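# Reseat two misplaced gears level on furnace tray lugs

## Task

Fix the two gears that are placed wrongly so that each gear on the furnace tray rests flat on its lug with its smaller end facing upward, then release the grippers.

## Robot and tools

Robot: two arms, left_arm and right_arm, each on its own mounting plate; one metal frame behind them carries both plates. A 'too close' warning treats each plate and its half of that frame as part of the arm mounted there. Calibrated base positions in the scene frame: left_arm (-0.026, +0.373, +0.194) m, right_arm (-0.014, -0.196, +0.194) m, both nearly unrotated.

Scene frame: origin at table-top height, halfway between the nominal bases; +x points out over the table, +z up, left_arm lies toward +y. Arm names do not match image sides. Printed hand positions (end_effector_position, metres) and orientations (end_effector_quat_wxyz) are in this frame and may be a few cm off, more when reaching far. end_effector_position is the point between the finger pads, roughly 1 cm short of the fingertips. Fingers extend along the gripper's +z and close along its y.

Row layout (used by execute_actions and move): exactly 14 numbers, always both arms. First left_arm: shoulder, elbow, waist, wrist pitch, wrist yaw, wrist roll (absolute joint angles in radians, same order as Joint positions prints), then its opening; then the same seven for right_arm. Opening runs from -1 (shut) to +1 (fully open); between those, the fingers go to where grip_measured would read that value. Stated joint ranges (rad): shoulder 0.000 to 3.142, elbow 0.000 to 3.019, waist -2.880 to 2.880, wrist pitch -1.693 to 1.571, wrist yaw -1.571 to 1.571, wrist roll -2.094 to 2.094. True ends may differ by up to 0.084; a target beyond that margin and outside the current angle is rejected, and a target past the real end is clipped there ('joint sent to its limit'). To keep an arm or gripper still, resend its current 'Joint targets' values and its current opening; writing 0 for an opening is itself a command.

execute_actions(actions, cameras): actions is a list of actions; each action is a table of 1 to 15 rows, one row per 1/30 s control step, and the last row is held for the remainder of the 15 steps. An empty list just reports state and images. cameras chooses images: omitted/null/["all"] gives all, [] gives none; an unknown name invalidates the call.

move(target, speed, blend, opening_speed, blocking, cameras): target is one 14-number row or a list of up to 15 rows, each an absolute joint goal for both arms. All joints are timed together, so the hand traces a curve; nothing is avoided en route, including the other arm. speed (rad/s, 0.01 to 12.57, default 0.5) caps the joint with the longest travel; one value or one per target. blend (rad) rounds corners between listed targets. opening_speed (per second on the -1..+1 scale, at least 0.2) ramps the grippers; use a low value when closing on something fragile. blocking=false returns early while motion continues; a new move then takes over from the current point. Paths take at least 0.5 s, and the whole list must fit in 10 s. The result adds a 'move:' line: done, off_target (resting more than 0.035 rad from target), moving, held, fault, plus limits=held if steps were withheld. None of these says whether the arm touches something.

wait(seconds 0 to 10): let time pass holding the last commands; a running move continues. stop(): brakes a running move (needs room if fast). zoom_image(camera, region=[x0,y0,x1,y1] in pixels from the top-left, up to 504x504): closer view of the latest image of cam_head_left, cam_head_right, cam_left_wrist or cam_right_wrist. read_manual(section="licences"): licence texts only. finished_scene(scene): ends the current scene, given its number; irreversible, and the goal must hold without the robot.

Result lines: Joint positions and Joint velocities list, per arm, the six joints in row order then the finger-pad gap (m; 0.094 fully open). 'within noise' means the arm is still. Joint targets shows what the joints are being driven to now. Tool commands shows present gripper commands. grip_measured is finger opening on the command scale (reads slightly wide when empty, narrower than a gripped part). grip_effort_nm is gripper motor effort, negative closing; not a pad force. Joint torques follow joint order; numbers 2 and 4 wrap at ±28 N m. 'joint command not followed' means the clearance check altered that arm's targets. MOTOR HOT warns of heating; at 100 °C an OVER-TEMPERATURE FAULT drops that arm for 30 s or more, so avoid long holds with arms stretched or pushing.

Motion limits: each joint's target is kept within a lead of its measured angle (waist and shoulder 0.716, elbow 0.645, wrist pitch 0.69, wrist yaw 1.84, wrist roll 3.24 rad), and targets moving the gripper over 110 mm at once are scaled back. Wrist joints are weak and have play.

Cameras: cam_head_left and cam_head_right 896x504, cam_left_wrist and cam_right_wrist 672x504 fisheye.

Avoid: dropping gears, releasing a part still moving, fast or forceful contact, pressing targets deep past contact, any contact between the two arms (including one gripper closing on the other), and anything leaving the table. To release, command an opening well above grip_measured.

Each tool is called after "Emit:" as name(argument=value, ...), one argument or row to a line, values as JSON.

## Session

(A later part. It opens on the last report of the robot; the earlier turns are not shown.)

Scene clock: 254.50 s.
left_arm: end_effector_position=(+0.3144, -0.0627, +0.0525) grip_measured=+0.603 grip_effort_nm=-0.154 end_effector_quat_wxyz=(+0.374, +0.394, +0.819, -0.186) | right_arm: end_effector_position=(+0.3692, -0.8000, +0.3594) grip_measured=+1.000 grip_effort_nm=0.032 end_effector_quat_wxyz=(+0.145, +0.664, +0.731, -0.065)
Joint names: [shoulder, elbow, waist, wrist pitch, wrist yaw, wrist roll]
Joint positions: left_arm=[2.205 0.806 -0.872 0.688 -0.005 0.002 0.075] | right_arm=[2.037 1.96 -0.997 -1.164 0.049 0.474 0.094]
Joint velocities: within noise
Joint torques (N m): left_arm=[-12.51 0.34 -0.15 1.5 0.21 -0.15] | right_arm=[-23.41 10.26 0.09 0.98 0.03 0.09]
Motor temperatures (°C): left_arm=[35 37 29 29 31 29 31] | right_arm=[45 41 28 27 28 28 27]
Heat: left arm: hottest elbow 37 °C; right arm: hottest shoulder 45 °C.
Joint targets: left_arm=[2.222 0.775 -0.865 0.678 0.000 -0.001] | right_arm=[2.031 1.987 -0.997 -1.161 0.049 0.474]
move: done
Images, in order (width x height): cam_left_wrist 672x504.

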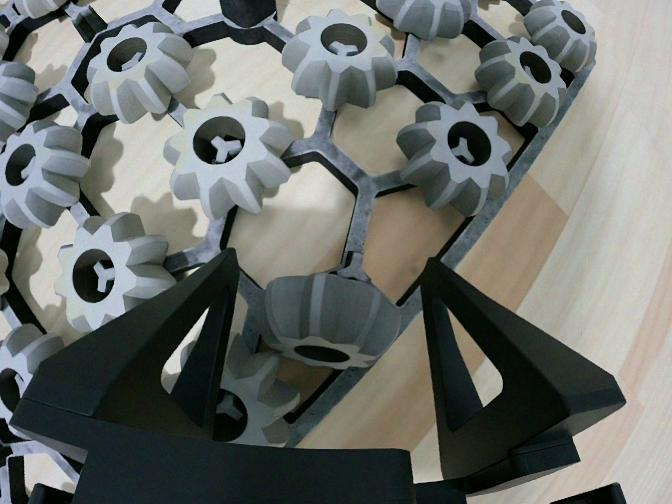

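Emit:
move(
  target=[
    [2.136,0.98,-0.865,0.175,0,0,0.6,2.031,1.987,-0.997,-1.161,0.049,0.474,1],
    [2.153,0.955,-0.865,0.21,0,0,0.6,2.031,1.987,-0.997,-1.161,0.049,0.474,1],
  ],
  speed=[0.15,0.05],
  cameras=["cam_left_wrist","cam_head_left"],
)

Scene clock: 289.73 s.
left_arm: end_effector_position=(+0.3176, -0.0670, +0.0407) grip_measured=+0.603 grip_effort_nm=-0.159 end_effector_quat_wxyz=(+0.250, +0.418, +0.864, -0.126) | right_arm: end_effector_position=(+0.3692, -0.8000, +0.3594) grip_measured=+1.000 grip_effort_nm=0.032 end_effector_quat_wxyz=(+0.145, +0.664, +0.731, -0.065)
Joint names: [shoulder, elbow, waist, wrist pitch, wrist yaw, wrist roll]
Joint positions: left_arm=[2.152 0.955 -0.872 0.194 -0.005 0.002 0.075] | right_arm=[2.037 1.96 -0.997 -1.164 0.049 0.474 0.094]
Joint velocities: within noise
Joint torques (N m): left_arm=[-14.56 4.14 -0.15 2.18 0.21 -0.12] | right_arm=[-23.47 10.26 0.03 0.99 0.03 0.09]
Motor temperatures (°C): left_arm=[35 37 29 29 31 29 31] | right_arm=[45 41 28 27 28 28 27]
Heat: left arm: hottest elbow 37 °C; right arm: hottest shoulder 45 °C.
Joint targets: left_arm=[2.153 0.955 -0.865 0.209 0.000 0.000] | right_arm=[2.031 1.987 -0.997 -1.161 0.049 0.474]
move: done
Images, in order (width x height): cam_head_left 896x504, cam_left_wrist 672x504.

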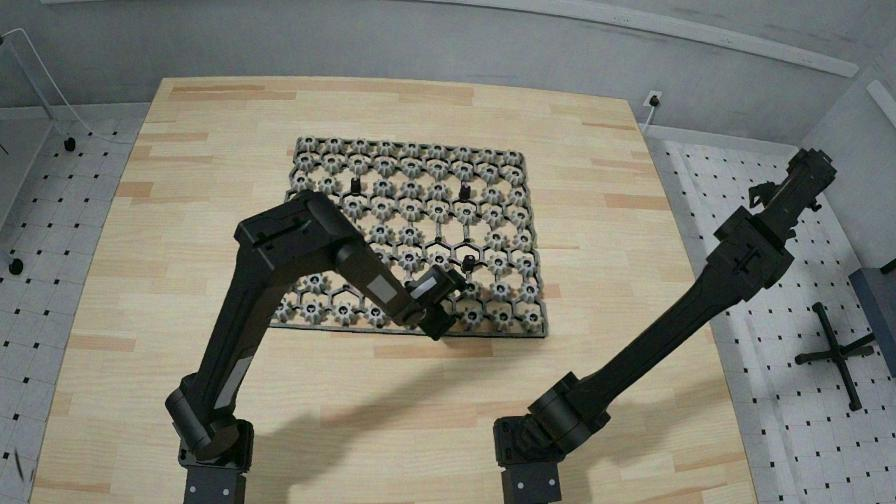

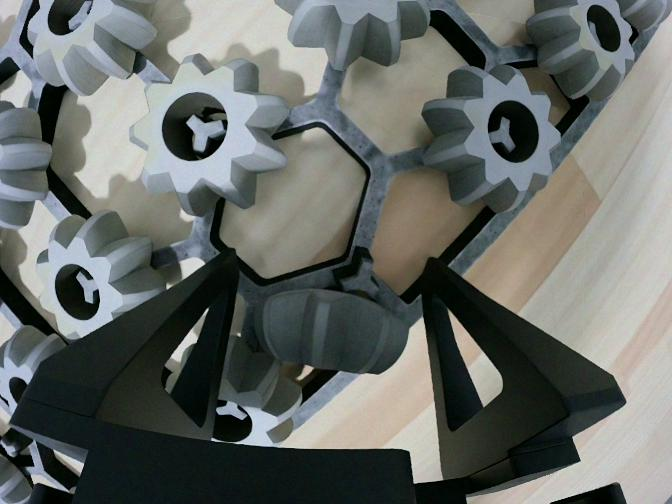

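Emit:
move(
  target=[2.132,0.910,-0.865,0.234,0,0,0.6,2.031,1.987,-0.997,-1.161,0.049,0.474,1],
  speed=0.05,
  cameras=["cam_left_wrist"],
)

Emit:
zoom_image(
  camera="cam_left_wrist",
  region=[200, 200, 460, 460],
)

Scene clock: 302.87 s.
left_arm: end_effector_position=(+0.3145, -0.0631, +0.0443) grip_measured=+0.603 grip_effort_nm=-0.154 end_effector_quat_wxyz=(+0.258, +0.417, +0.862, -0.130) | right_arm: end_effector_position=(+0.3692, -0.8000, +0.3594) grip_measured=+1.000 grip_effort_nm=0.042 end_effector_quat_wxyz=(+0.145, +0.664, +0.731, -0.065)
Joint names: [shoulder, elbow, waist, wrist pitch, wrist yaw, wrist roll]
Joint positions: left_arm=[2.14 0.928 -0.872 0.226 -0.005 0.002 0.075] | right_arm=[2.037 1.96 -0.997 -1.164 0.049 0.474 0.094]
Joint velocities: within noise
Joint torques (N m): left_arm=[-15.03 2.62 -0.09 1.91 0.21 -0.13] | right_arm=[-23.47 10.28 0.09 1.01 0.03 0.08]
Motor temperatures (°C): left_arm=[36 37 29 29 31 29 31] | right_arm=[45 41 28 27 28 28 27]
Heat: left arm: hottest elbow 37 °C; right arm: hottest shoulder 45 °C.
Joint targets: left_arm=[2.132 0.910 -0.865 0.234 0.000 0.000] | right_arm=[2.031 1.987 -0.997 -1.161 0.049 0.474]
move: done
Images, in order (width x height): cam_left_wrist 672x504.

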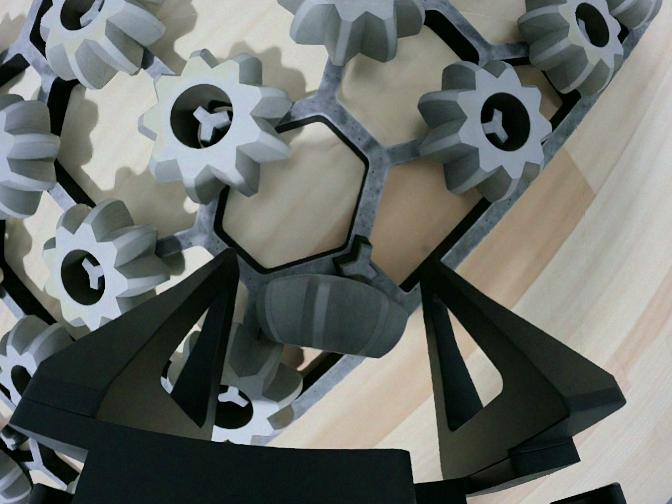

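Scaled by 1.938 from the camera's 672x504 image, which has a finer 960x720 frame.

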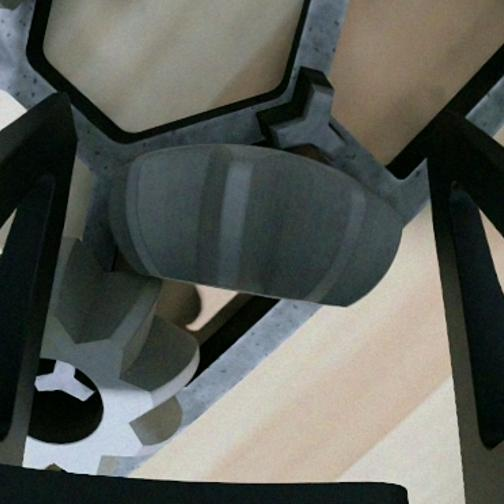

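Emit:
move(
  target=[2.122,0.882,-0.865,0.254,0,0,0.6,2.031,1.987,-0.997,-1.161,0.049,0.474,1],
  speed=0.05,
  cameras=["cam_left_wrist"],
)

Emit:
zoom_image(
  camera="cam_left_wrist",
  region=[200, 200, 460, 460],
)

Scene clock: 312.93 s.
left_arm: end_effector_position=(+0.3113, -0.0589, +0.0483) grip_measured=+0.603 grip_effort_nm=-0.159 end_effector_quat_wxyz=(+0.263, +0.416, +0.860, -0.133) | right_arm: end_effector_position=(+0.3692, -0.8000, +0.3594) grip_measured=+1.000 grip_effort_nm=0.037 end_effector_quat_wxyz=(+0.145, +0.664, +0.731, -0.065)
Joint names: [shoulder, elbow, waist, wrist pitch, wrist yaw, wrist roll]
Joint positions: left_arm=[2.126 0.903 -0.872 0.249 -0.005 0.002 0.075] | right_arm=[2.037 1.96 -0.997 -1.164 0.049 0.474 0.094]
Joint velocities: within noise
Joint torques (N m): left_arm=[-14.45 2.33 -0.21 1.74 0.21 -0.13] | right_arm=[-23.41 10.26 0.03 1.01 0.03 0.1]
Motor temperatures (°C): left_arm=[36 37 29 29 31 29 31] | right_arm=[45 41 28 27 28 28 27]
Heat: left arm: hottest elbow 37 °C; right arm: hottest shoulder 45 °C.
Joint targets: left_arm=[2.122 0.882 -0.865 0.254 0.000 0.000] | right_arm=[2.031 1.987 -0.997 -1.161 0.049 0.474]
move: done
Images, in order (width x height): cam_left_wrist 672x504.

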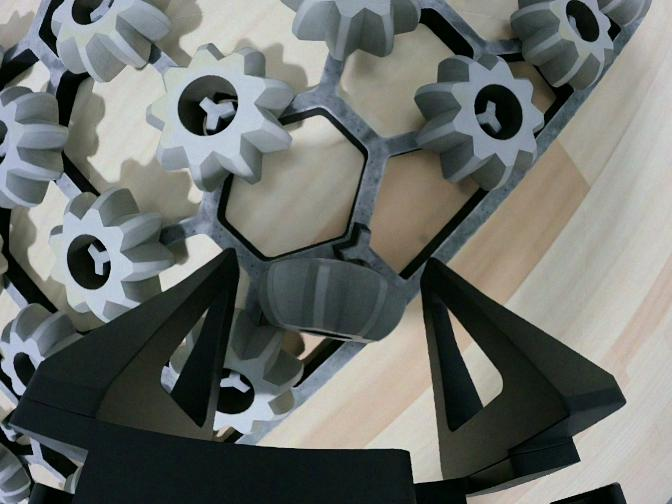

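Scaled by 1.938 from the camera's 672x504 image, which has a finer 960x720 frame.

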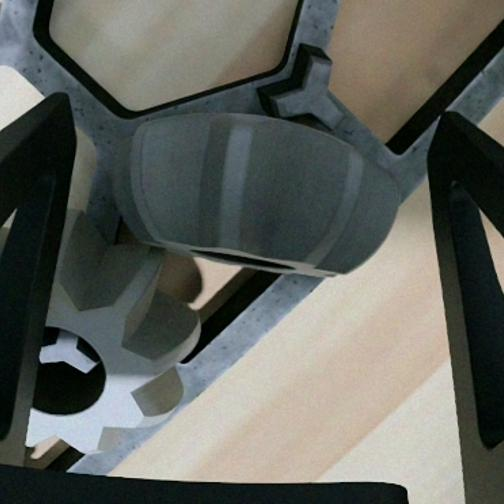

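Emit:
move(
  target=[2.152,0.865,-0.865,0.276,0,0,0.6,2.031,1.987,-0.997,-1.161,0.049,0.474,1],
  speed=0.05,
  cameras=["cam_left_wrist"],
)

Emit:
zoom_image(
  camera="cam_left_wrist",
  region=[200, 200, 460, 460],
)

Scene clock: 322.80 s.
left_arm: end_effector_position=(+0.3108, -0.0583, +0.0492) grip_measured=+0.603 grip_effort_nm=-0.154 end_effector_quat_wxyz=(+0.271, +0.415, +0.858, -0.136) | right_arm: end_effector_position=(+0.3692, -0.8000, +0.3594) grip_measured=+1.000 grip_effort_nm=0.037 end_effector_quat_wxyz=(+0.145, +0.664, +0.731, -0.065)
Joint names: [shoulder, elbow, waist, wrist pitch, wrist yaw, wrist roll]
Joint positions: left_arm=[2.126 0.891 -0.872 0.279 -0.005 0.002 0.075] | right_arm=[2.037 1.96 -0.997 -1.164 0.049 0.474 0.094]
Joint velocities: within noise
Joint torques (N m): left_arm=[-12.28 1.87 -0.26 1.52 0.21 -0.13] | right_arm=[-23.41 10.28 -0.09 1.01 0.03 0.09]
Motor temperatures (°C): left_arm=[35 36 29 29 31 29 31] | right_arm=[45 41 28 27 28 28 27]
Heat: left arm: hottest elbow 36 °C; right arm: hottest shoulder 45 °C.
Joint targets: left_arm=[2.152 0.865 -0.865 0.277 0.000 0.000] | right_arm=[2.031 1.987 -0.997 -1.161 0.049 0.474]
move: done
Images, in order (width x height): cam_left_wrist 672x504.

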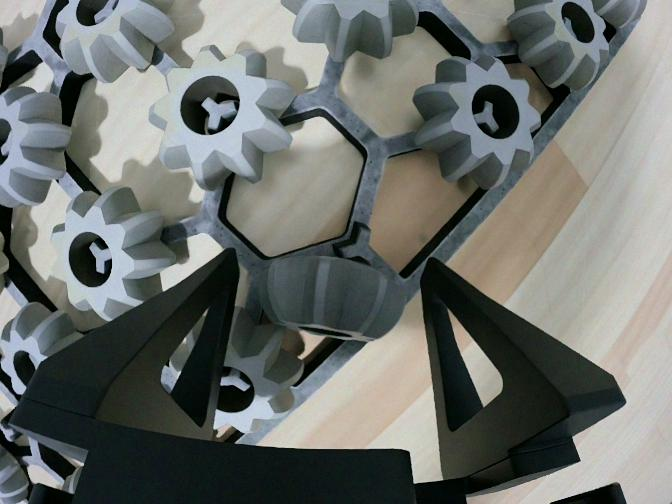

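Scaled by 1.938 from the camera's 672x504 image, which has a finer 960x720 frame.

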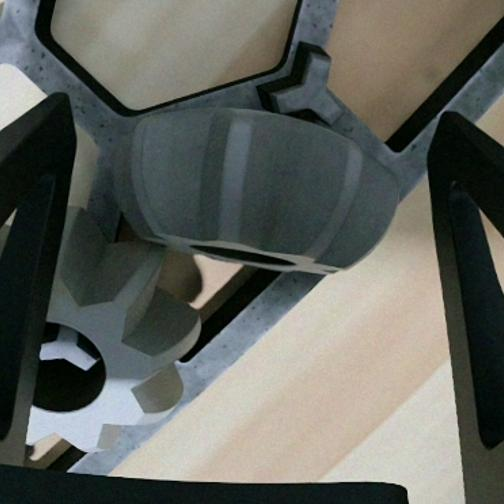

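Emit:
move(
  target=[2.183,0.85,-0.865,0.282,0,0,0.6,2.031,1.987,-0.997,-1.161,0.049,0.474,1],
  speed=0.05,
  cameras=["cam_left_wrist"],
)

Emit:
zoom_image(
  camera="cam_left_wrist",
  region=[200, 200, 460, 460],
)

Scene clock: 328.83 s.
left_arm: end_effector_position=(+0.3102, -0.0575, +0.0491) grip_measured=+0.603 grip_effort_nm=-0.154 end_effector_quat_wxyz=(+0.274, +0.414, +0.857, -0.138) | right_arm: end_effector_position=(+0.3692, -0.8000, +0.3594) grip_measured=+1.000 grip_effort_nm=0.037 end_effector_quat_wxyz=(+0.145, +0.664, +0.731, -0.065)
Joint names: [shoulder, elbow, waist, wrist pitch, wrist yaw, wrist roll]
Joint positions: left_arm=[2.126 0.885 -0.872 0.294 -0.005 0.002 0.075] | right_arm=[2.037 1.96 -0.997 -1.164 0.049 0.474 0.094]
Joint velocities: within noise
Joint torques (N m): left_arm=[-9.99 1.2 -0.09 1.03 0.2 -0.13] | right_arm=[-23.47 10.28 0.03 0.99 0.03 0.09]
Motor temperatures (°C): left_arm=[35 36 29 29 31 29 31] | right_arm=[45 41 28 27 28 28 27]
Heat: left arm: hottest elbow 36 °C; right arm: hottest shoulder 45 °C.
Joint targets: left_arm=[2.183 0.850 -0.865 0.282 0.000 0.000] | right_arm=[2.031 1.987 -0.997 -1.161 0.049 0.474]
move: off_target (left_arm); left_arm: the shoulder is farthest, 0.057 rad from its target
Images, in order (width x height): cam_left_wrist 672x504.

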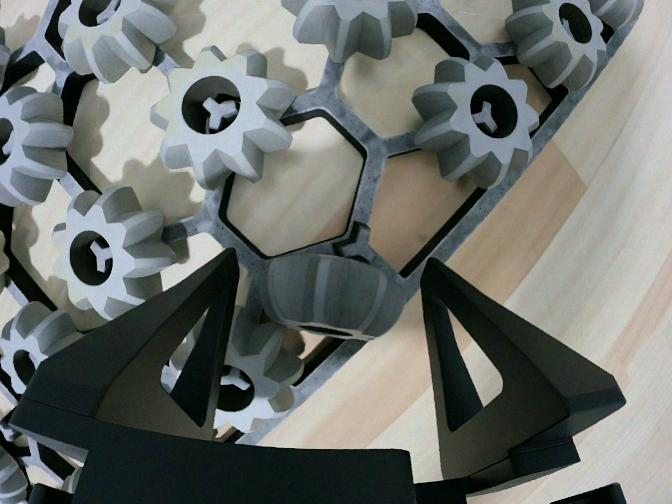

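Scaled by 1.938 from the camera's 672x504 image, which has a finer 960x720 frame.

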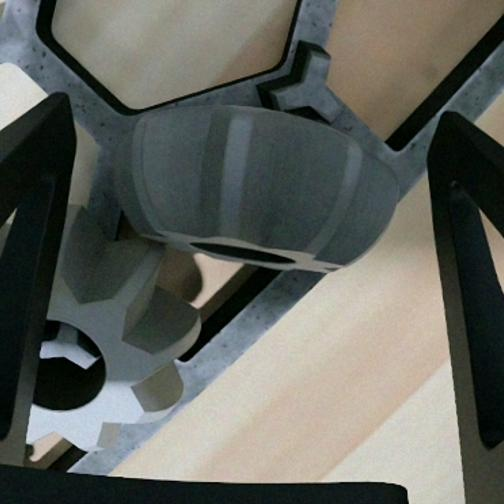

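Emit:
move(
  target=[
    [2.150,0.85,-0.865,0.282,0,0,0.6,2.031,1.987,-0.997,-1.161,0.049,0.474,1],
    [2.150,0.85,-0.865,0.282,0,0,0.05,2.031,1.987,-0.997,-1.161,0.049,0.474,1],
  ],
  speed=0.05,
  opening_speed=0.25,
  cameras=["cam_left_wrist"],
)

Emit:
zoom_image(
  camera="cam_left_wrist",
  region=[200, 200, 460, 460],
)

Scene clock: 339.97 s.
left_arm: end_effector_position=(+0.3118, -0.0549, +0.0486) grip_measured=+0.176 grip_effort_nm=-1.053 end_effector_quat_wxyz=(+0.273, +0.412, +0.858, -0.137) | right_arm: end_effector_position=(+0.3692, -0.8000, +0.3594) grip_measured=+1.000 grip_effort_nm=0.032 end_effector_quat_wxyz=(+0.145, +0.664, +0.731, -0.065)
Joint names: [shoulder, elbow, waist, wrist pitch, wrist yaw, wrist roll]
Joint positions: left_arm=[2.126 0.883 -0.867 0.294 -0.003 0.002 0.055] | right_arm=[2.037 1.96 -0.997 -1.164 0.049 0.474 0.094]
Joint velocities: within noise
Joint torques (N m): left_arm=[-12.28 1.32 -0.56 1.01 0.16 -0.13] | right_arm=[-23.53 10.25 -0.03 0.98 0.03 0.09]
Motor temperatures (°C): left_arm=[35 36 29 29 31 29 31] | right_arm=[45 41 28 27 28 28 27]
Heat: left arm: hottest elbow 36 °C; right arm: hottest shoulder 45 °C.
Joint targets: left_arm=[2.150 0.850 -0.865 0.281 0.000 0.000] | right_arm=[2.031 1.987 -0.997 -1.161 0.049 0.474]
move: done
Images, in order (width x height): cam_left_wrist 672x504.

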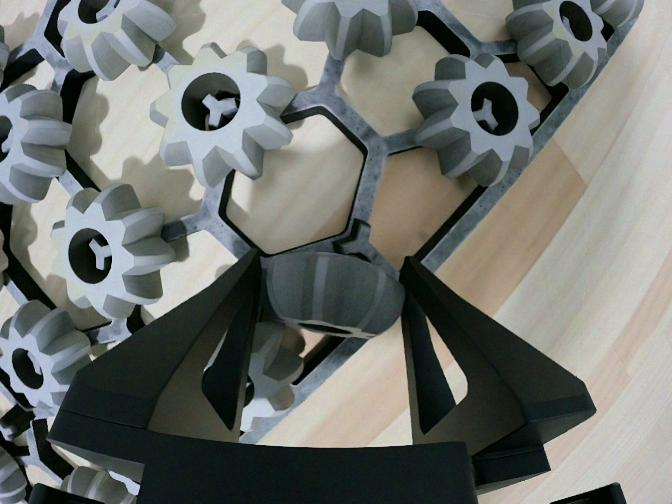

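Scaled by 1.938 from the camera's 672x504 image, which has a finer 960x720 frame.

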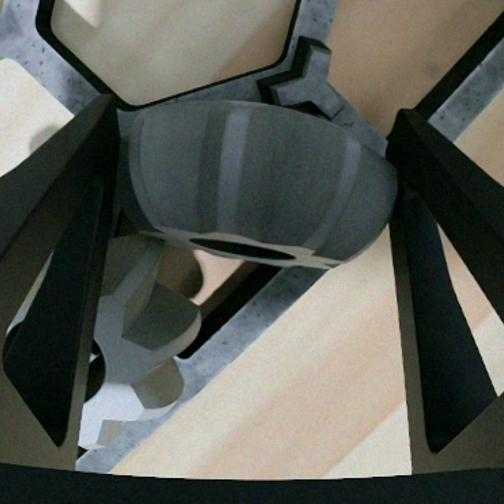

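Emit:
move(
  target=[2.04,0.86,-0.865,0.215,0,0,0.03,2.031,1.987,-0.997,-1.161,0.049,0.474,1],
  speed=0.08,
  cameras=["cam_left_wrist"],
)

Scene clock: 346.40 s.
left_arm: end_effector_position=(+0.3047, -0.0491, +0.0616) grip_measured=+0.057 grip_effort_nm=-1.057 end_effector_quat_wxyz=(+0.256, +0.415, +0.862, -0.136) | right_arm: end_effector_position=(+0.3692, -0.8000, +0.3594) grip_measured=+1.000 grip_effort_nm=0.037 end_effector_quat_wxyz=(+0.145, +0.664, +0.731, -0.065)
Joint names: [shoulder, elbow, waist, wrist pitch, wrist yaw, wrist roll]
Joint positions: left_arm=[2.074 0.867 -0.867 0.225 0.009 -0.001 0.05] | right_arm=[2.037 1.96 -0.997 -1.164 0.049 0.474 0.094]
Joint velocities: within noise
Joint torques (N m): left_arm=[-16.26 3.55 -0.62 1.1 -0.02 -0.13] | right_arm=[-23.41 10.22 0.09 0.99 0.03 0.09]
Motor temperatures (°C): left_arm=[35 36 29 29 31 29 31] | right_arm=[46 41 28 27 28 28 27]
Heat: left arm: hottest elbow 36 °C; right arm: hottest shoulder 46 °C.
Joint targets: left_arm=[2.040 0.860 -0.865 0.215 0.008 -0.003] | right_arm=[2.031 1.987 -0.997 -1.161 0.049 0.474]
move: done
Images, in order (width x height): cam_left_wrist 672x504.

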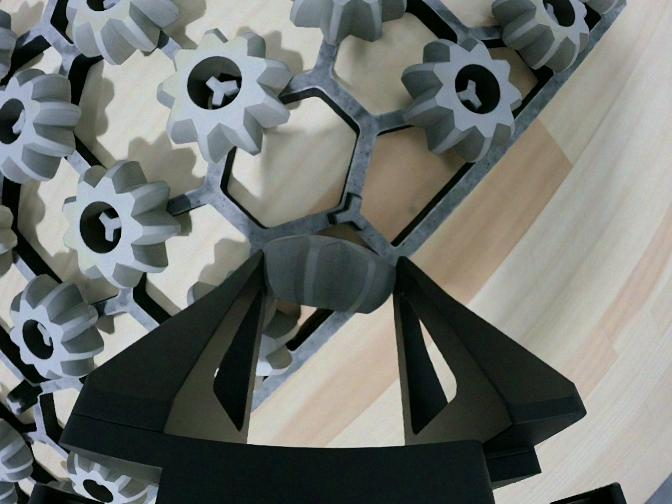

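Emit:
zoom_image(
  camera="cam_left_wrist",
  region=[200, 160, 460, 420],
)

Emit:
zoom_image(
  camera="cam_head_right",
  region=[340, 240, 560, 360],
)

Scaled by 1.938 from the camera's 672x504 image, which has a finer 960x720 frame.

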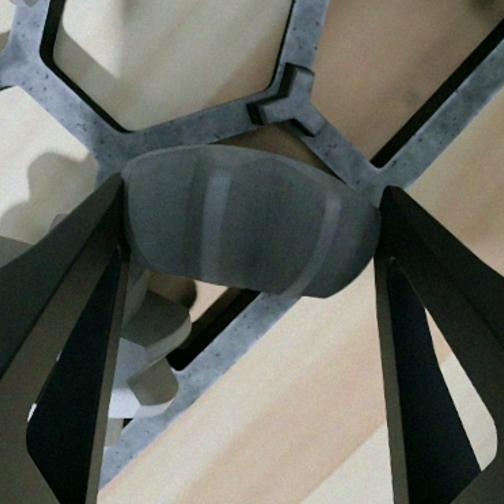

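This scene's latest camera images include none from cam_head_right. They are from: cam_left_wrist. cam_head_right's image comes with the result of a call that names it in "cameras".

Emit:
move(
  target=[
    [2.04,0.86,-0.865,0.215,0,0,0.5,2.031,1.987,-0.997,-1.161,0.049,0.474,1],
    [2.160,0.86,-0.865,0.282,0,0,0.5,2.031,1.987,-0.997,-1.161,0.049,0.474,1],
  ],
  speed=0.06,
  opening_speed=0.3,
  cameras=["cam_left_wrist","cam_head_right"],
)

Emit:
zoom_image(
  camera="cam_left_wrist",
  region=[200, 160, 460, 420],
)

Emit:
zoom_image(
  camera="cam_head_right",
  region=[340, 240, 560, 360],
)

Scene clock: 387.93 s.
left_arm: end_effector_position=(+0.3092, -0.0506, +0.0537) grip_measured=+0.498 grip_effort_nm=0.100 end_effector_quat_wxyz=(+0.272, +0.412, +0.859, -0.136) | right_arm: end_effector_position=(+0.3692, -0.8000, +0.3594) grip_measured=+1.000 grip_effort_nm=0.027 end_effector_quat_wxyz=(+0.145, +0.664, +0.731, -0.065)
Joint names: [shoulder, elbow, waist, wrist pitch, wrist yaw, wrist roll]
Joint positions: left_arm=[2.106 0.867 -0.865 0.286 -0.003 0.002 0.07] | right_arm=[2.037 1.96 -0.997 -1.164 0.049 0.474 0.094]
Joint velocities: within noise
Joint torques (N m): left_arm=[-9.99 3.36 -0.73 1.44 -0.17 -0.1] | right_arm=[-23.3 10.29 0.15 1.01 0.04 0.09]
Motor temperatures (°C): left_arm=[35 37 29 29 30 29 32] | right_arm=[46 41 28 27 28 28 27]
Heat: left arm: hottest elbow 37 °C; right arm: hottest shoulder 46 °C.
Joint targets: left_arm=[2.160 0.860 -0.865 0.282 -0.007 0.003] | right_arm=[2.031 1.987 -0.997 -1.161 0.049 0.474]
move: off_target (left_arm); left_arm: the shoulder is farthest, 0.054 rad from its target
Images, in order (width x height): cam_head_right 896x504, cam_left_wrist 672x504.

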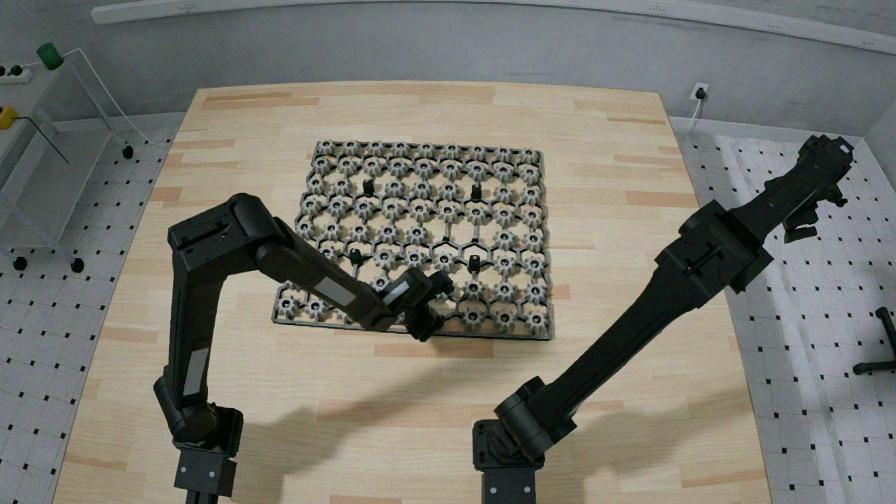

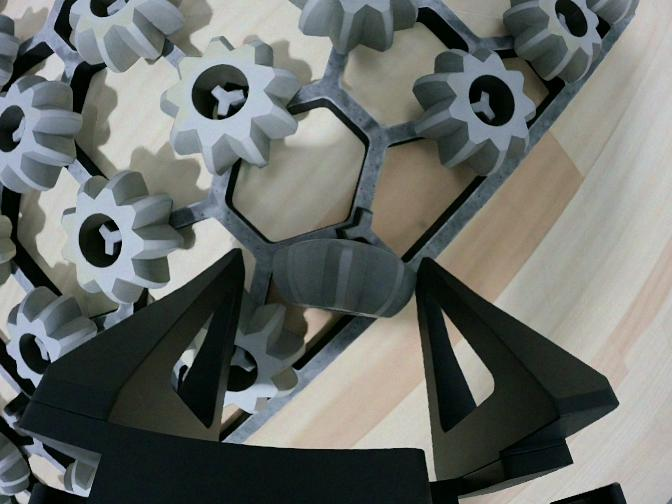

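Scaled by 1.938 from the camera's 672x504 image, which has a finer 960x720 frame.

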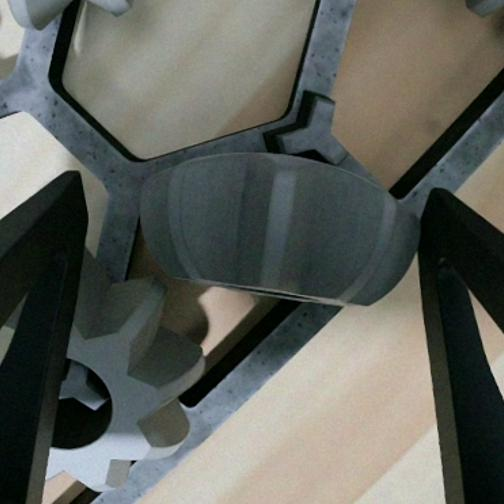

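Scaled by 2.291 from the camera's 896x504 image, which has a finer 1280x720 frame.

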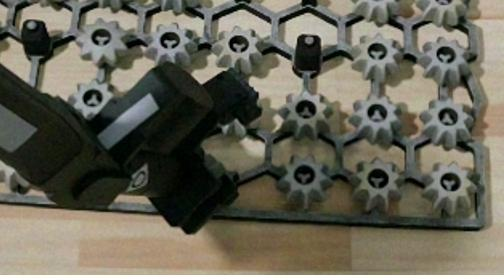

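Emit:
move(
  target=[2.195,0.86,-0.877,0.282,0,0,0.55,2.031,1.987,-0.997,-1.161,0.049,0.474,1],
  speed=0.05,
  cameras=["cam_left_wrist"],
)

Emit:
zoom_image(
  camera="cam_left_wrist",
  region=[200, 160, 460, 420],
)

Scene clock: 395.30 s.
left_arm: end_effector_position=(+0.3102, -0.0551, +0.0498) grip_measured=+0.547 grip_effort_nm=0.120 end_effector_quat_wxyz=(+0.275, +0.413, +0.857, -0.138) | right_arm: end_effector_position=(+0.3692, -0.8000, +0.3594) grip_measured=+1.000 grip_effort_nm=0.032 end_effector_quat_wxyz=(+0.145, +0.664, +0.731, -0.065)
Joint names: [shoulder, elbow, waist, wrist pitch, wrist yaw, wrist roll]
Joint positions: left_arm=[2.123 0.877 -0.87 0.3 -0.005 0.002 0.073] | right_arm=[2.037 1.96 -0.997 -1.164 0.049 0.474 0.094]
Joint velocities: within noise
Joint torques (N m): left_arm=[-9 2.52 -1.32 0.76 0.18 -0.13] | right_arm=[-23.41 10.26 -0.03 0.98 0.03 0.09]
Motor temperatures (°C): left_arm=[35 37 29 29 30 29 32] | right_arm=[46 41 28 27 28 28 27]
Heat: left arm: hottest elbow 37 °C; right arm: hottest shoulder 46 °C.
Joint targets: left_arm=[2.195 0.860 -0.877 0.282 -0.001 0.000] | right_arm=[2.031 1.987 -0.997 -1.161 0.049 0.474]
move: off_target (left_arm); left_arm: the shoulder is farthest, 0.072 rad from its target
Images, in order (width x height): cam_left_wrist 672x504.

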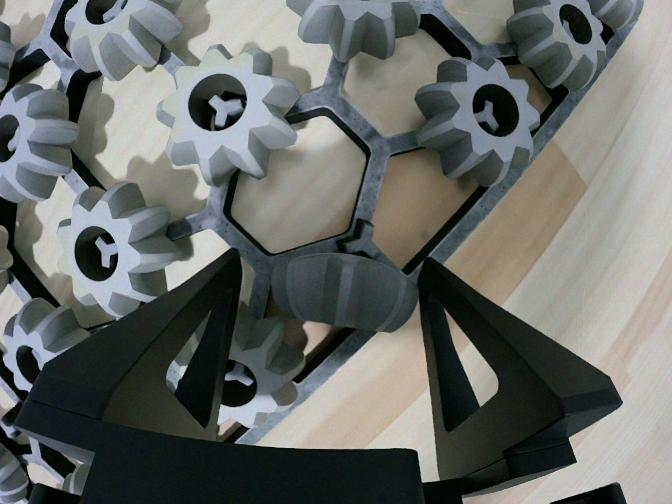

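Scaled by 1.938 from the camera's 672x504 image, which has a finer 960x720 frame.

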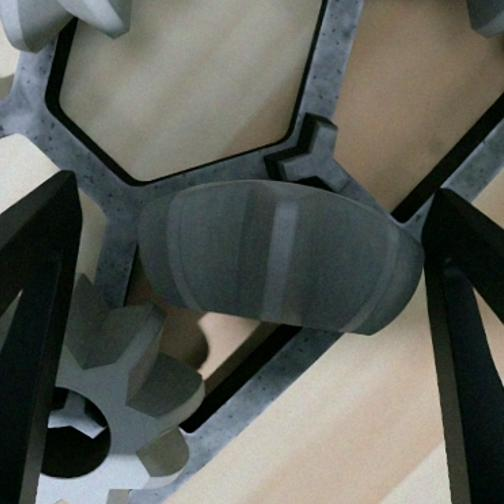

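Emit:
move(
  target=[
    [2.170,0.86,-0.877,0.285,0,0,0.55,2.031,1.987,-0.997,-1.161,0.049,0.474,1],
    [2.170,0.86,-0.877,0.285,0,0,0.02,2.031,1.987,-0.997,-1.161,0.049,0.474,1],
  ],
  speed=0.05,
  opening_speed=0.25,
  cameras=["cam_left_wrist"],
)

Emit:
zoom_image(
  camera="cam_left_wrist",
  region=[200, 160, 460, 420],
)

Scene clock: 417.57 s.
left_arm: end_effector_position=(+0.3086, -0.0560, +0.0493) grip_measured=+0.192 grip_effort_nm=-1.053 end_effector_quat_wxyz=(+0.273, +0.415, +0.856, -0.141) | right_arm: end_effector_position=(+0.3692, -0.8000, +0.3594) grip_measured=+1.000 grip_effort_nm=0.032 end_effector_quat_wxyz=(+0.145, +0.664, +0.731, -0.065)
Joint names: [shoulder, elbow, waist, wrist pitch, wrist yaw, wrist roll]
Joint positions: left_arm=[2.124 0.877 -0.87 0.3 0.003 0.004 0.056] | right_arm=[2.037 1.96 -0.997 -1.164 0.049 0.474 0.094]
Joint velocities: within noise
Joint torques (N m): left_arm=[-10.81 2.5 -1.2 0.85 0.17 -0.14] | right_arm=[-23.36 10.26 0.03 1.01 0.04 0.1]
Motor temperatures (°C): left_arm=[35 36 29 28 30 29 32] | right_arm=[46 41 28 27 28 28 27]
Heat: left arm: hottest elbow 36 °C; right arm: hottest shoulder 46 °C.
Joint targets: left_arm=[2.170 0.860 -0.877 0.284 0.007 0.001] | right_arm=[2.031 1.987 -0.997 -1.161 0.049 0.474]
move: off_target (left_arm); target 2's new numbers were sent with left_arm's shoulder 0.047 rad from that target; left_arm: the shoulder is farthest, 0.046 rad from its target
Images, in order (width x height): cam_left_wrist 672x504.

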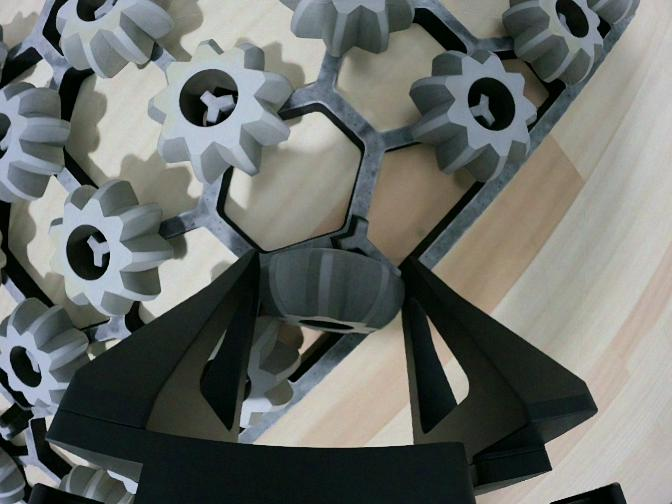

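Scaled by 1.938 from the camera's 672x504 image, which has a finer 960x720 frame.

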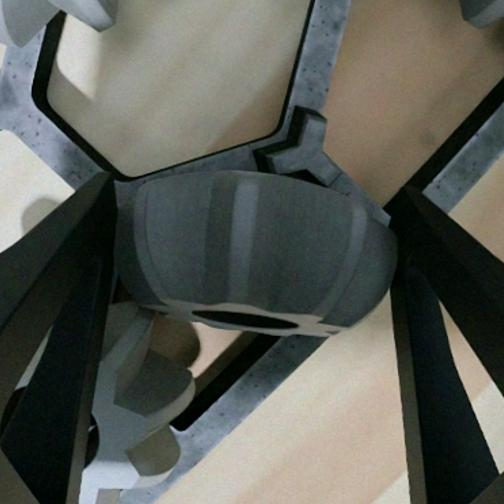

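Emit:
move(
  target=[
    [2.10,0.875,-0.87,0.285,0,0,0.02,2.031,1.987,-0.997,-1.161,0.049,0.474,1],
    [2.015,0.87,-0.87,0.235,0,0,0.02,2.031,1.987,-0.997,-1.161,0.049,0.474,1],
  ],
  speed=0.08,
  cameras=["cam_left_wrist","cam_head_left"],
)

Emit:
zoom_image(
  camera="cam_left_wrist",
  region=[200, 160, 460, 420],
)

Scene clock: 428.93 s.
left_arm: end_effector_position=(+0.3126, -0.0582, +0.0778) grip_measured=+0.186 grip_effort_nm=-1.053 end_effector_quat_wxyz=(+0.278, +0.409, +0.858, -0.141) | right_arm: end_effector_position=(+0.3692, -0.8000, +0.3594) grip_measured=+1.000 grip_effort_nm=0.037 end_effector_quat_wxyz=(+0.145, +0.664, +0.731, -0.065)
Joint names: [shoulder, elbow, waist, wrist pitch, wrist yaw, wrist roll]
Joint positions: left_arm=[2.05 0.872 -0.87 0.24 -0.003 -0.005 0.056] | right_arm=[2.037 1.96 -0.997 -1.164 0.049 0.474 0.094]
Joint velocities: within noise
Joint torques (N m): left_arm=[-16.32 4.23 -0.62 1.43 -0.1 -0.16] | right_arm=[-23.47 10.28 -0.03 0.95 0.03 0.09]
Motor temperatures (°C): left_arm=[36 36 29 28 30 29 32] | right_arm=[46 42 28 27 28 28 27]
Heat: left arm: hottest shoulder 36 °C; right arm: hottest shoulder 46 °C.
Joint targets: left_arm=[2.015 0.870 -0.870 0.236 -0.006 -0.009] | right_arm=[2.031 1.987 -0.997 -1.161 0.049 0.474]
move: done
Images, in order (width x height): cam_head_left 896x504, cam_left_wrist 672x504.

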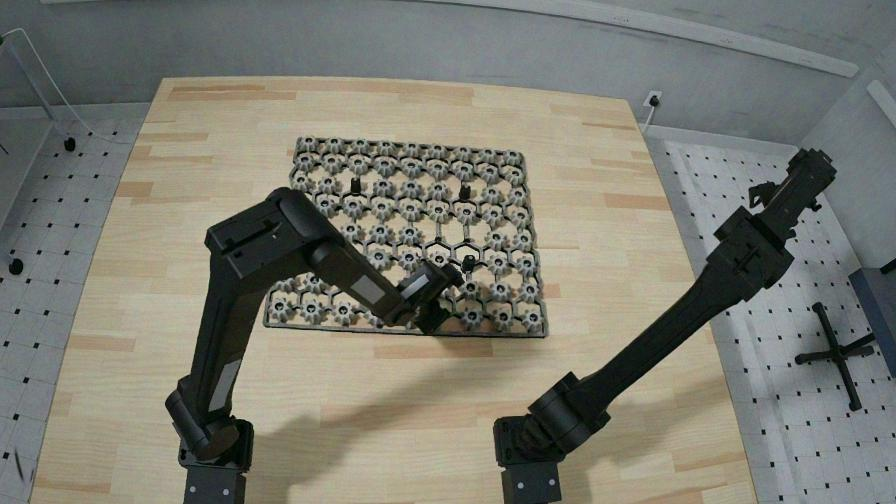

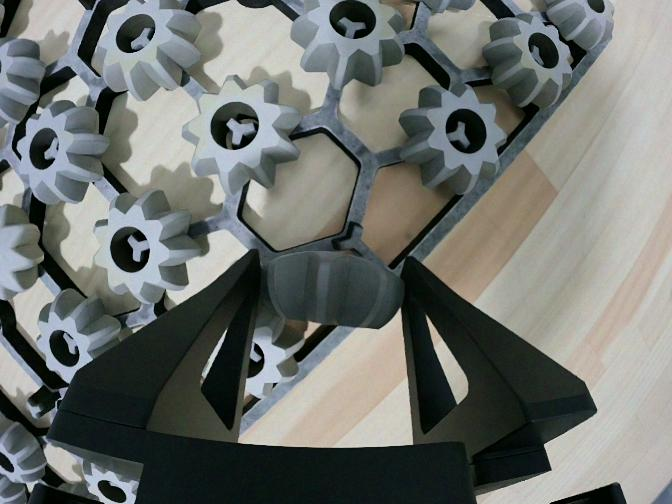

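Scaled by 1.938 from the camera's 672x504 image, which has a finer 960x720 frame.

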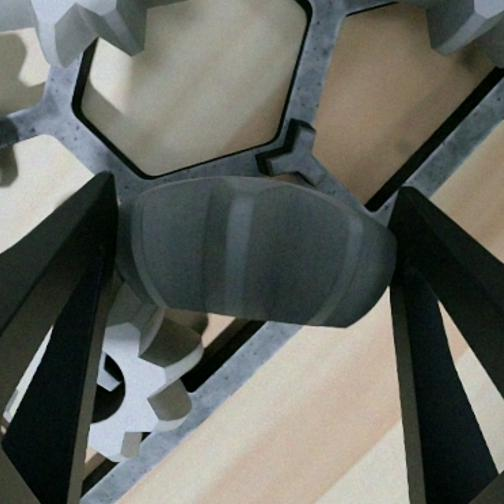

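Emit:
move(
  target=[
    [1.92,0.87,-0.87,0.11,0,0,0.02,2.031,1.987,-0.997,-1.161,0.049,0.474,1],
    [1.81,0.87,-0.925,-0.60,0,0,0.02,2.031,1.987,-0.997,-1.161,0.049,0.474,1],
  ],
  speed=[0.15,0.25],
  blend=0.05,
)

Emit:
zoom_image(
  camera="cam_left_wrist",
  region=[200, 160, 460, 420],
)

Scene clock: 451.07 s.
left_arm: end_effector_position=(+0.2108, +0.0408, +0.1102) grip_measured=+0.186 grip_effort_nm=-1.053 end_effector_quat_wxyz=(+0.004, +0.454, +0.891, -0.008) | right_arm: end_effector_position=(+0.3692, -0.8000, +0.3594) grip_measured=+1.000 grip_effort_nm=0.032 end_effector_quat_wxyz=(+0.145, +0.664, +0.731, -0.065)
Joint names: [shoulder, elbow, waist, wrist pitch, wrist yaw, wrist roll]
Joint positions: left_arm=[1.842 0.872 -0.917 -0.587 -0.003 -0.005 0.056] | right_arm=[2.037 1.96 -0.997 -1.164 0.049 0.474 0.094]
Joint velocities: within noise
Joint torques (N m): left_arm=[-14.21 4.88 -1.38 -0.28 0.14 -0.05] | right_arm=[-23.47 10.28 0.09 0.98 0.03 0.09]
Motor temperatures (°C): left_arm=[36 37 29 29 30 29 33] | right_arm=[46 42 28 27 28 28 27]
Heat: left arm: hottest elbow 37 °C; right arm: hottest shoulder 46 °C.
Joint targets: left_arm=[1.810 0.870 -0.925 -0.599 0.000 0.000] | right_arm=[2.031 1.987 -0.997 -1.161 0.049 0.474]
move: done

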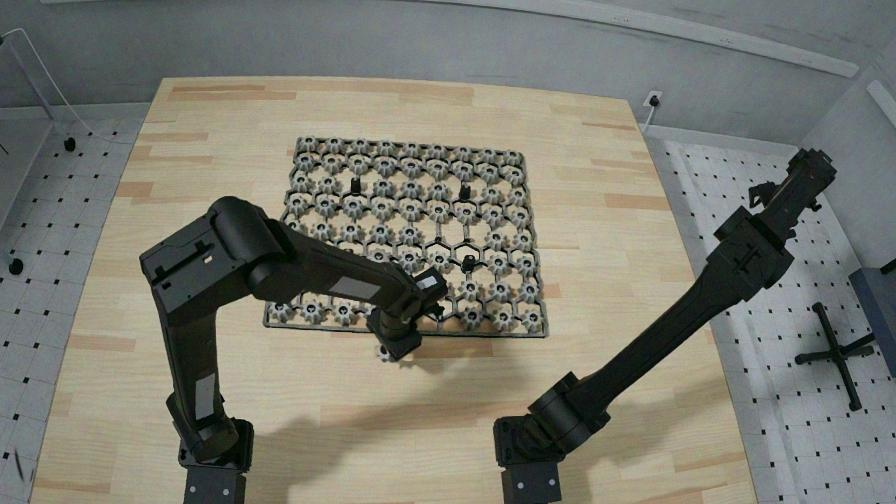

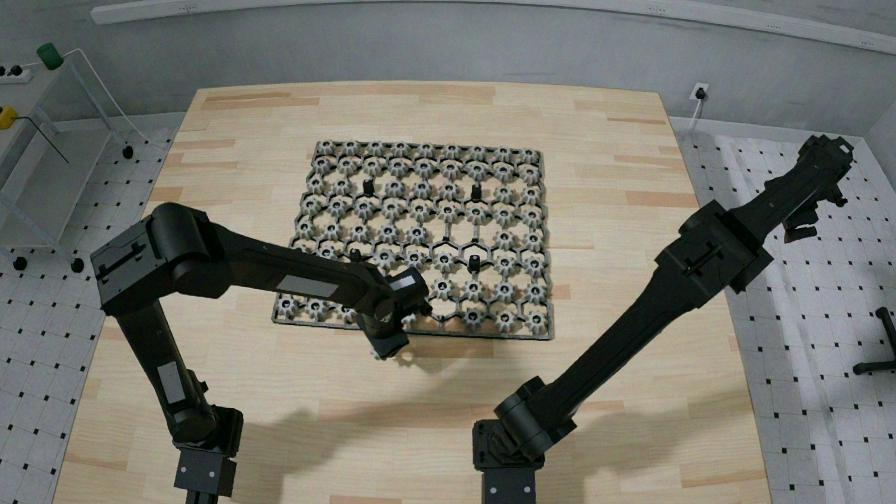

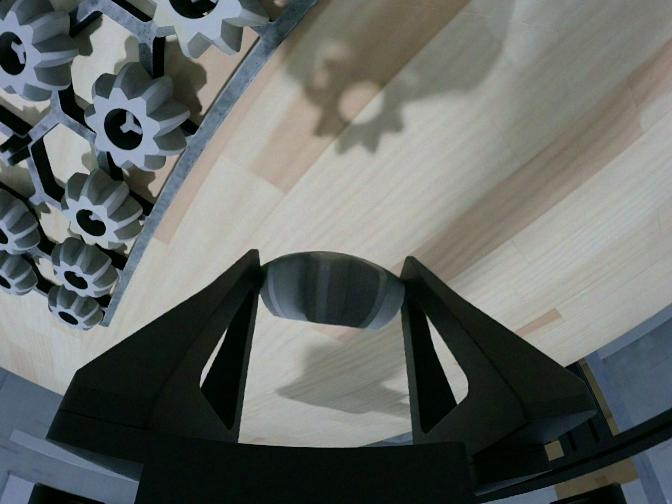

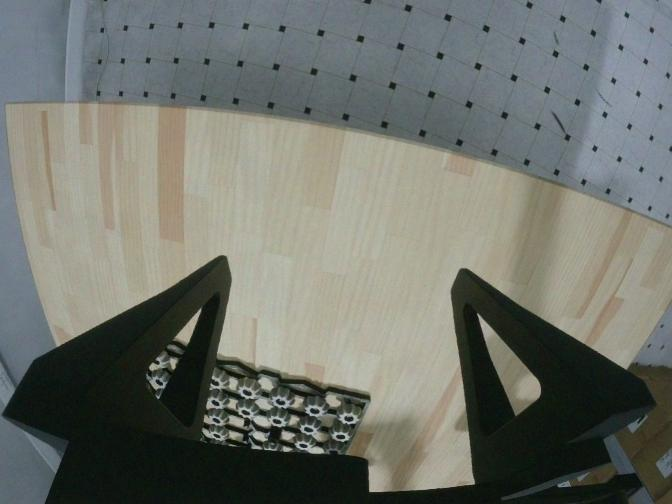

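Scaled by 1.938 from the camera's 672x504 image, which has a finer 960x720 frame.

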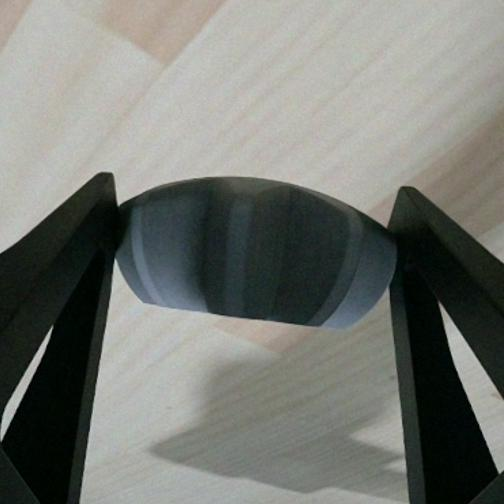

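Emit:
move(
  target=[1.995,0.845,-0.925,-0.437,0,0,0.02,2.031,1.987,-0.997,-1.161,0.049,0.474,1],
  speed=0.12,
  cameras=["cam_left_wrist"],
)

Scene clock: 465.83 s.
left_arm: end_effector_position=(+0.2013, +0.0524, +0.0509) grip_measured=+0.186 grip_effort_nm=-1.053 end_effector_quat_wxyz=(-0.009, +0.454, +0.891, -0.002) | right_arm: end_effector_position=(+0.3692, -0.8000, +0.3594) grip_measured=+1.000 grip_effort_nm=0.032 end_effector_quat_wxyz=(+0.145, +0.664, +0.731, -0.065)
Joint names: [shoulder, elbow, waist, wrist pitch, wrist yaw, wrist roll]
Joint positions: left_arm=[1.987 0.848 -0.917 -0.449 -0.003 -0.005 0.056] | right_arm=[2.037 1.96 -0.997 -1.164 0.049 0.474 0.094]
Joint velocities: within noise
Joint torques (N m): left_arm=[-11.69 3.43 -1.49 0.75 0.14 -0.06] | right_arm=[-23.47 10.28 0.03 0.99 0.03 0.09]
Motor temperatures (°C): left_arm=[36 37 29 28 30 29 33] | right_arm=[46 42 28 27 28 28 27]
Heat: left arm: hottest elbow 37 °C; right arm: hottest shoulder 46 °C.
Joint targets: left_arm=[1.995 0.845 -0.925 -0.438 0.000 0.000] | right_arm=[2.031 1.987 -0.997 -1.161 0.049 0.474]
move: done
Images, in order (width x height): cam_left_wrist 672x504.

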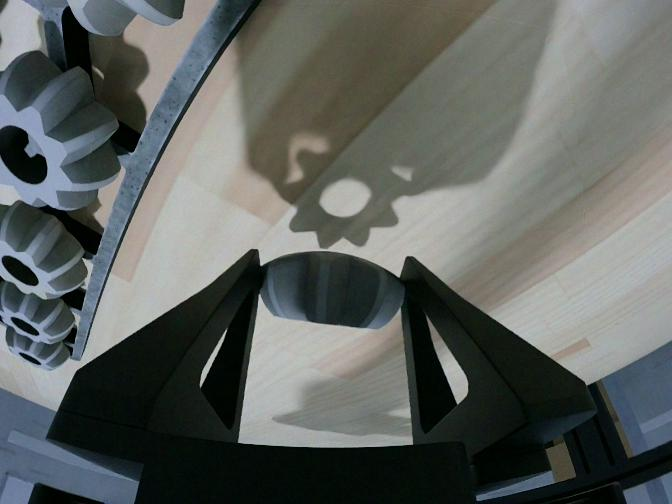

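Emit:
move(
  target=[2.035,0.836,-0.925,-0.400,0,0,0.02,2.031,1.987,-0.997,-1.161,0.049,0.474,1],
  speed=0.06,
  cameras=["cam_left_wrist"],
)

Emit:
move(
  target=[2.060,0.834,-0.925,-0.375,0,0,0.02,2.031,1.987,-0.997,-1.161,0.049,0.474,1],
  speed=0.06,
  cameras=["cam_left_wrist"],
)

Scene clock: 471.23 s.
left_arm: end_effector_position=(+0.1978, +0.0570, +0.0357) grip_measured=+0.186 grip_effort_nm=-1.057 end_effector_quat_wxyz=(-0.012, +0.454, +0.891, +0.000) | right_arm: end_effector_position=(+0.3692, -0.8000, +0.3594) grip_measured=+1.000 grip_effort_nm=0.032 end_effector_quat_wxyz=(+0.145, +0.664, +0.731, -0.065)
Joint names: [shoulder, elbow, waist, wrist pitch, wrist yaw, wrist roll]
Joint positions: left_arm=[2.024 0.84 -0.917 -0.41 -0.003 -0.005 0.056] | right_arm=[2.037 1.96 -0.997 -1.164 0.049 0.474 0.094]
Joint velocities: within noise
Joint torques (N m): left_arm=[-11.58 3 -1.44 0.73 0.15 -0.06] | right_arm=[-23.53 10.25 0.09 0.98 0.03 0.09]
Motor temperatures (°C): left_arm=[36 37 29 28 30 29 33] | right_arm=[46 42 28 27 28 28 27]
Heat: left arm: hottest elbow 37 °C; right arm: hottest shoulder 46 °C.
Joint targets: left_arm=[2.035 0.836 -0.925 -0.400 0.000 0.000] | right_arm=[2.031 1.987 -0.997 -1.161 0.049 0.474]
move: done
Images, in order (width x height): cam_left_wrist 672x504.

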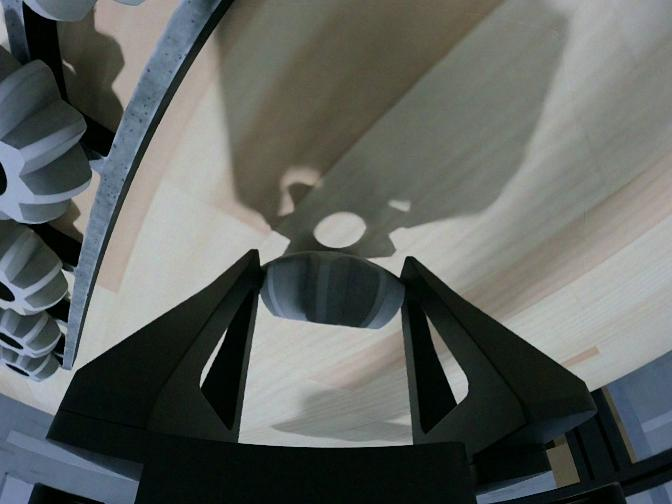

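Scene clock: 471.97 s.
left_arm: end_effector_position=(+0.1985, +0.0559, +0.0302) grip_measured=+0.185 grip_effort_nm=-1.053 end_effector_quat_wxyz=(-0.009, +0.454, +0.891, -0.002) | right_arm: end_effector_position=(+0.3692, -0.8000, +0.3594) grip_measured=+1.000 grip_effort_nm=0.042 end_effector_quat_wxyz=(+0.145, +0.664, +0.731, -0.065)
Joint names: [shoulder, elbow, waist, wrist pitch, wrist yaw, wrist roll]
Joint positions: left_arm=[2.039 0.84 -0.917 -0.387 -0.003 -0.005 0.056] | right_arm=[2.037 1.96 -0.997 -1.164 0.049 0.474 0.094]
Joint velocities: within noise
Joint torques (N m): left_arm=[-10.87 2.71 -1.32 0.79 0.14 -0.06] | right_arm=[-23.47 10.28 0.03 0.96 0.04 0.09]
Motor temperatures (°C): left_arm=[36 37 29 28 30 29 33] | right_arm=[46 42 28 27 28 28 27]
Heat: left arm: hottest elbow 37 °C; right arm: hottest shoulder 46 °C.
Joint targets: left_arm=[2.060 0.834 -0.925 -0.375 0.000 0.000] | right_arm=[2.031 1.987 -0.997 -1.161 0.049 0.474]
move: done
Images, in order (width x height): cam_left_wrist 672x504.

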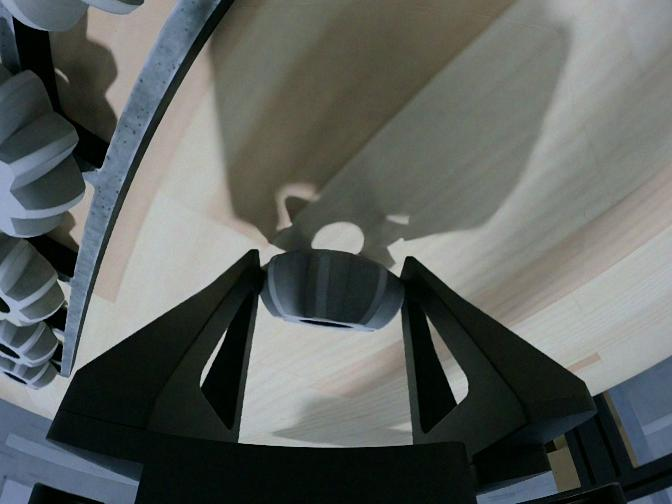

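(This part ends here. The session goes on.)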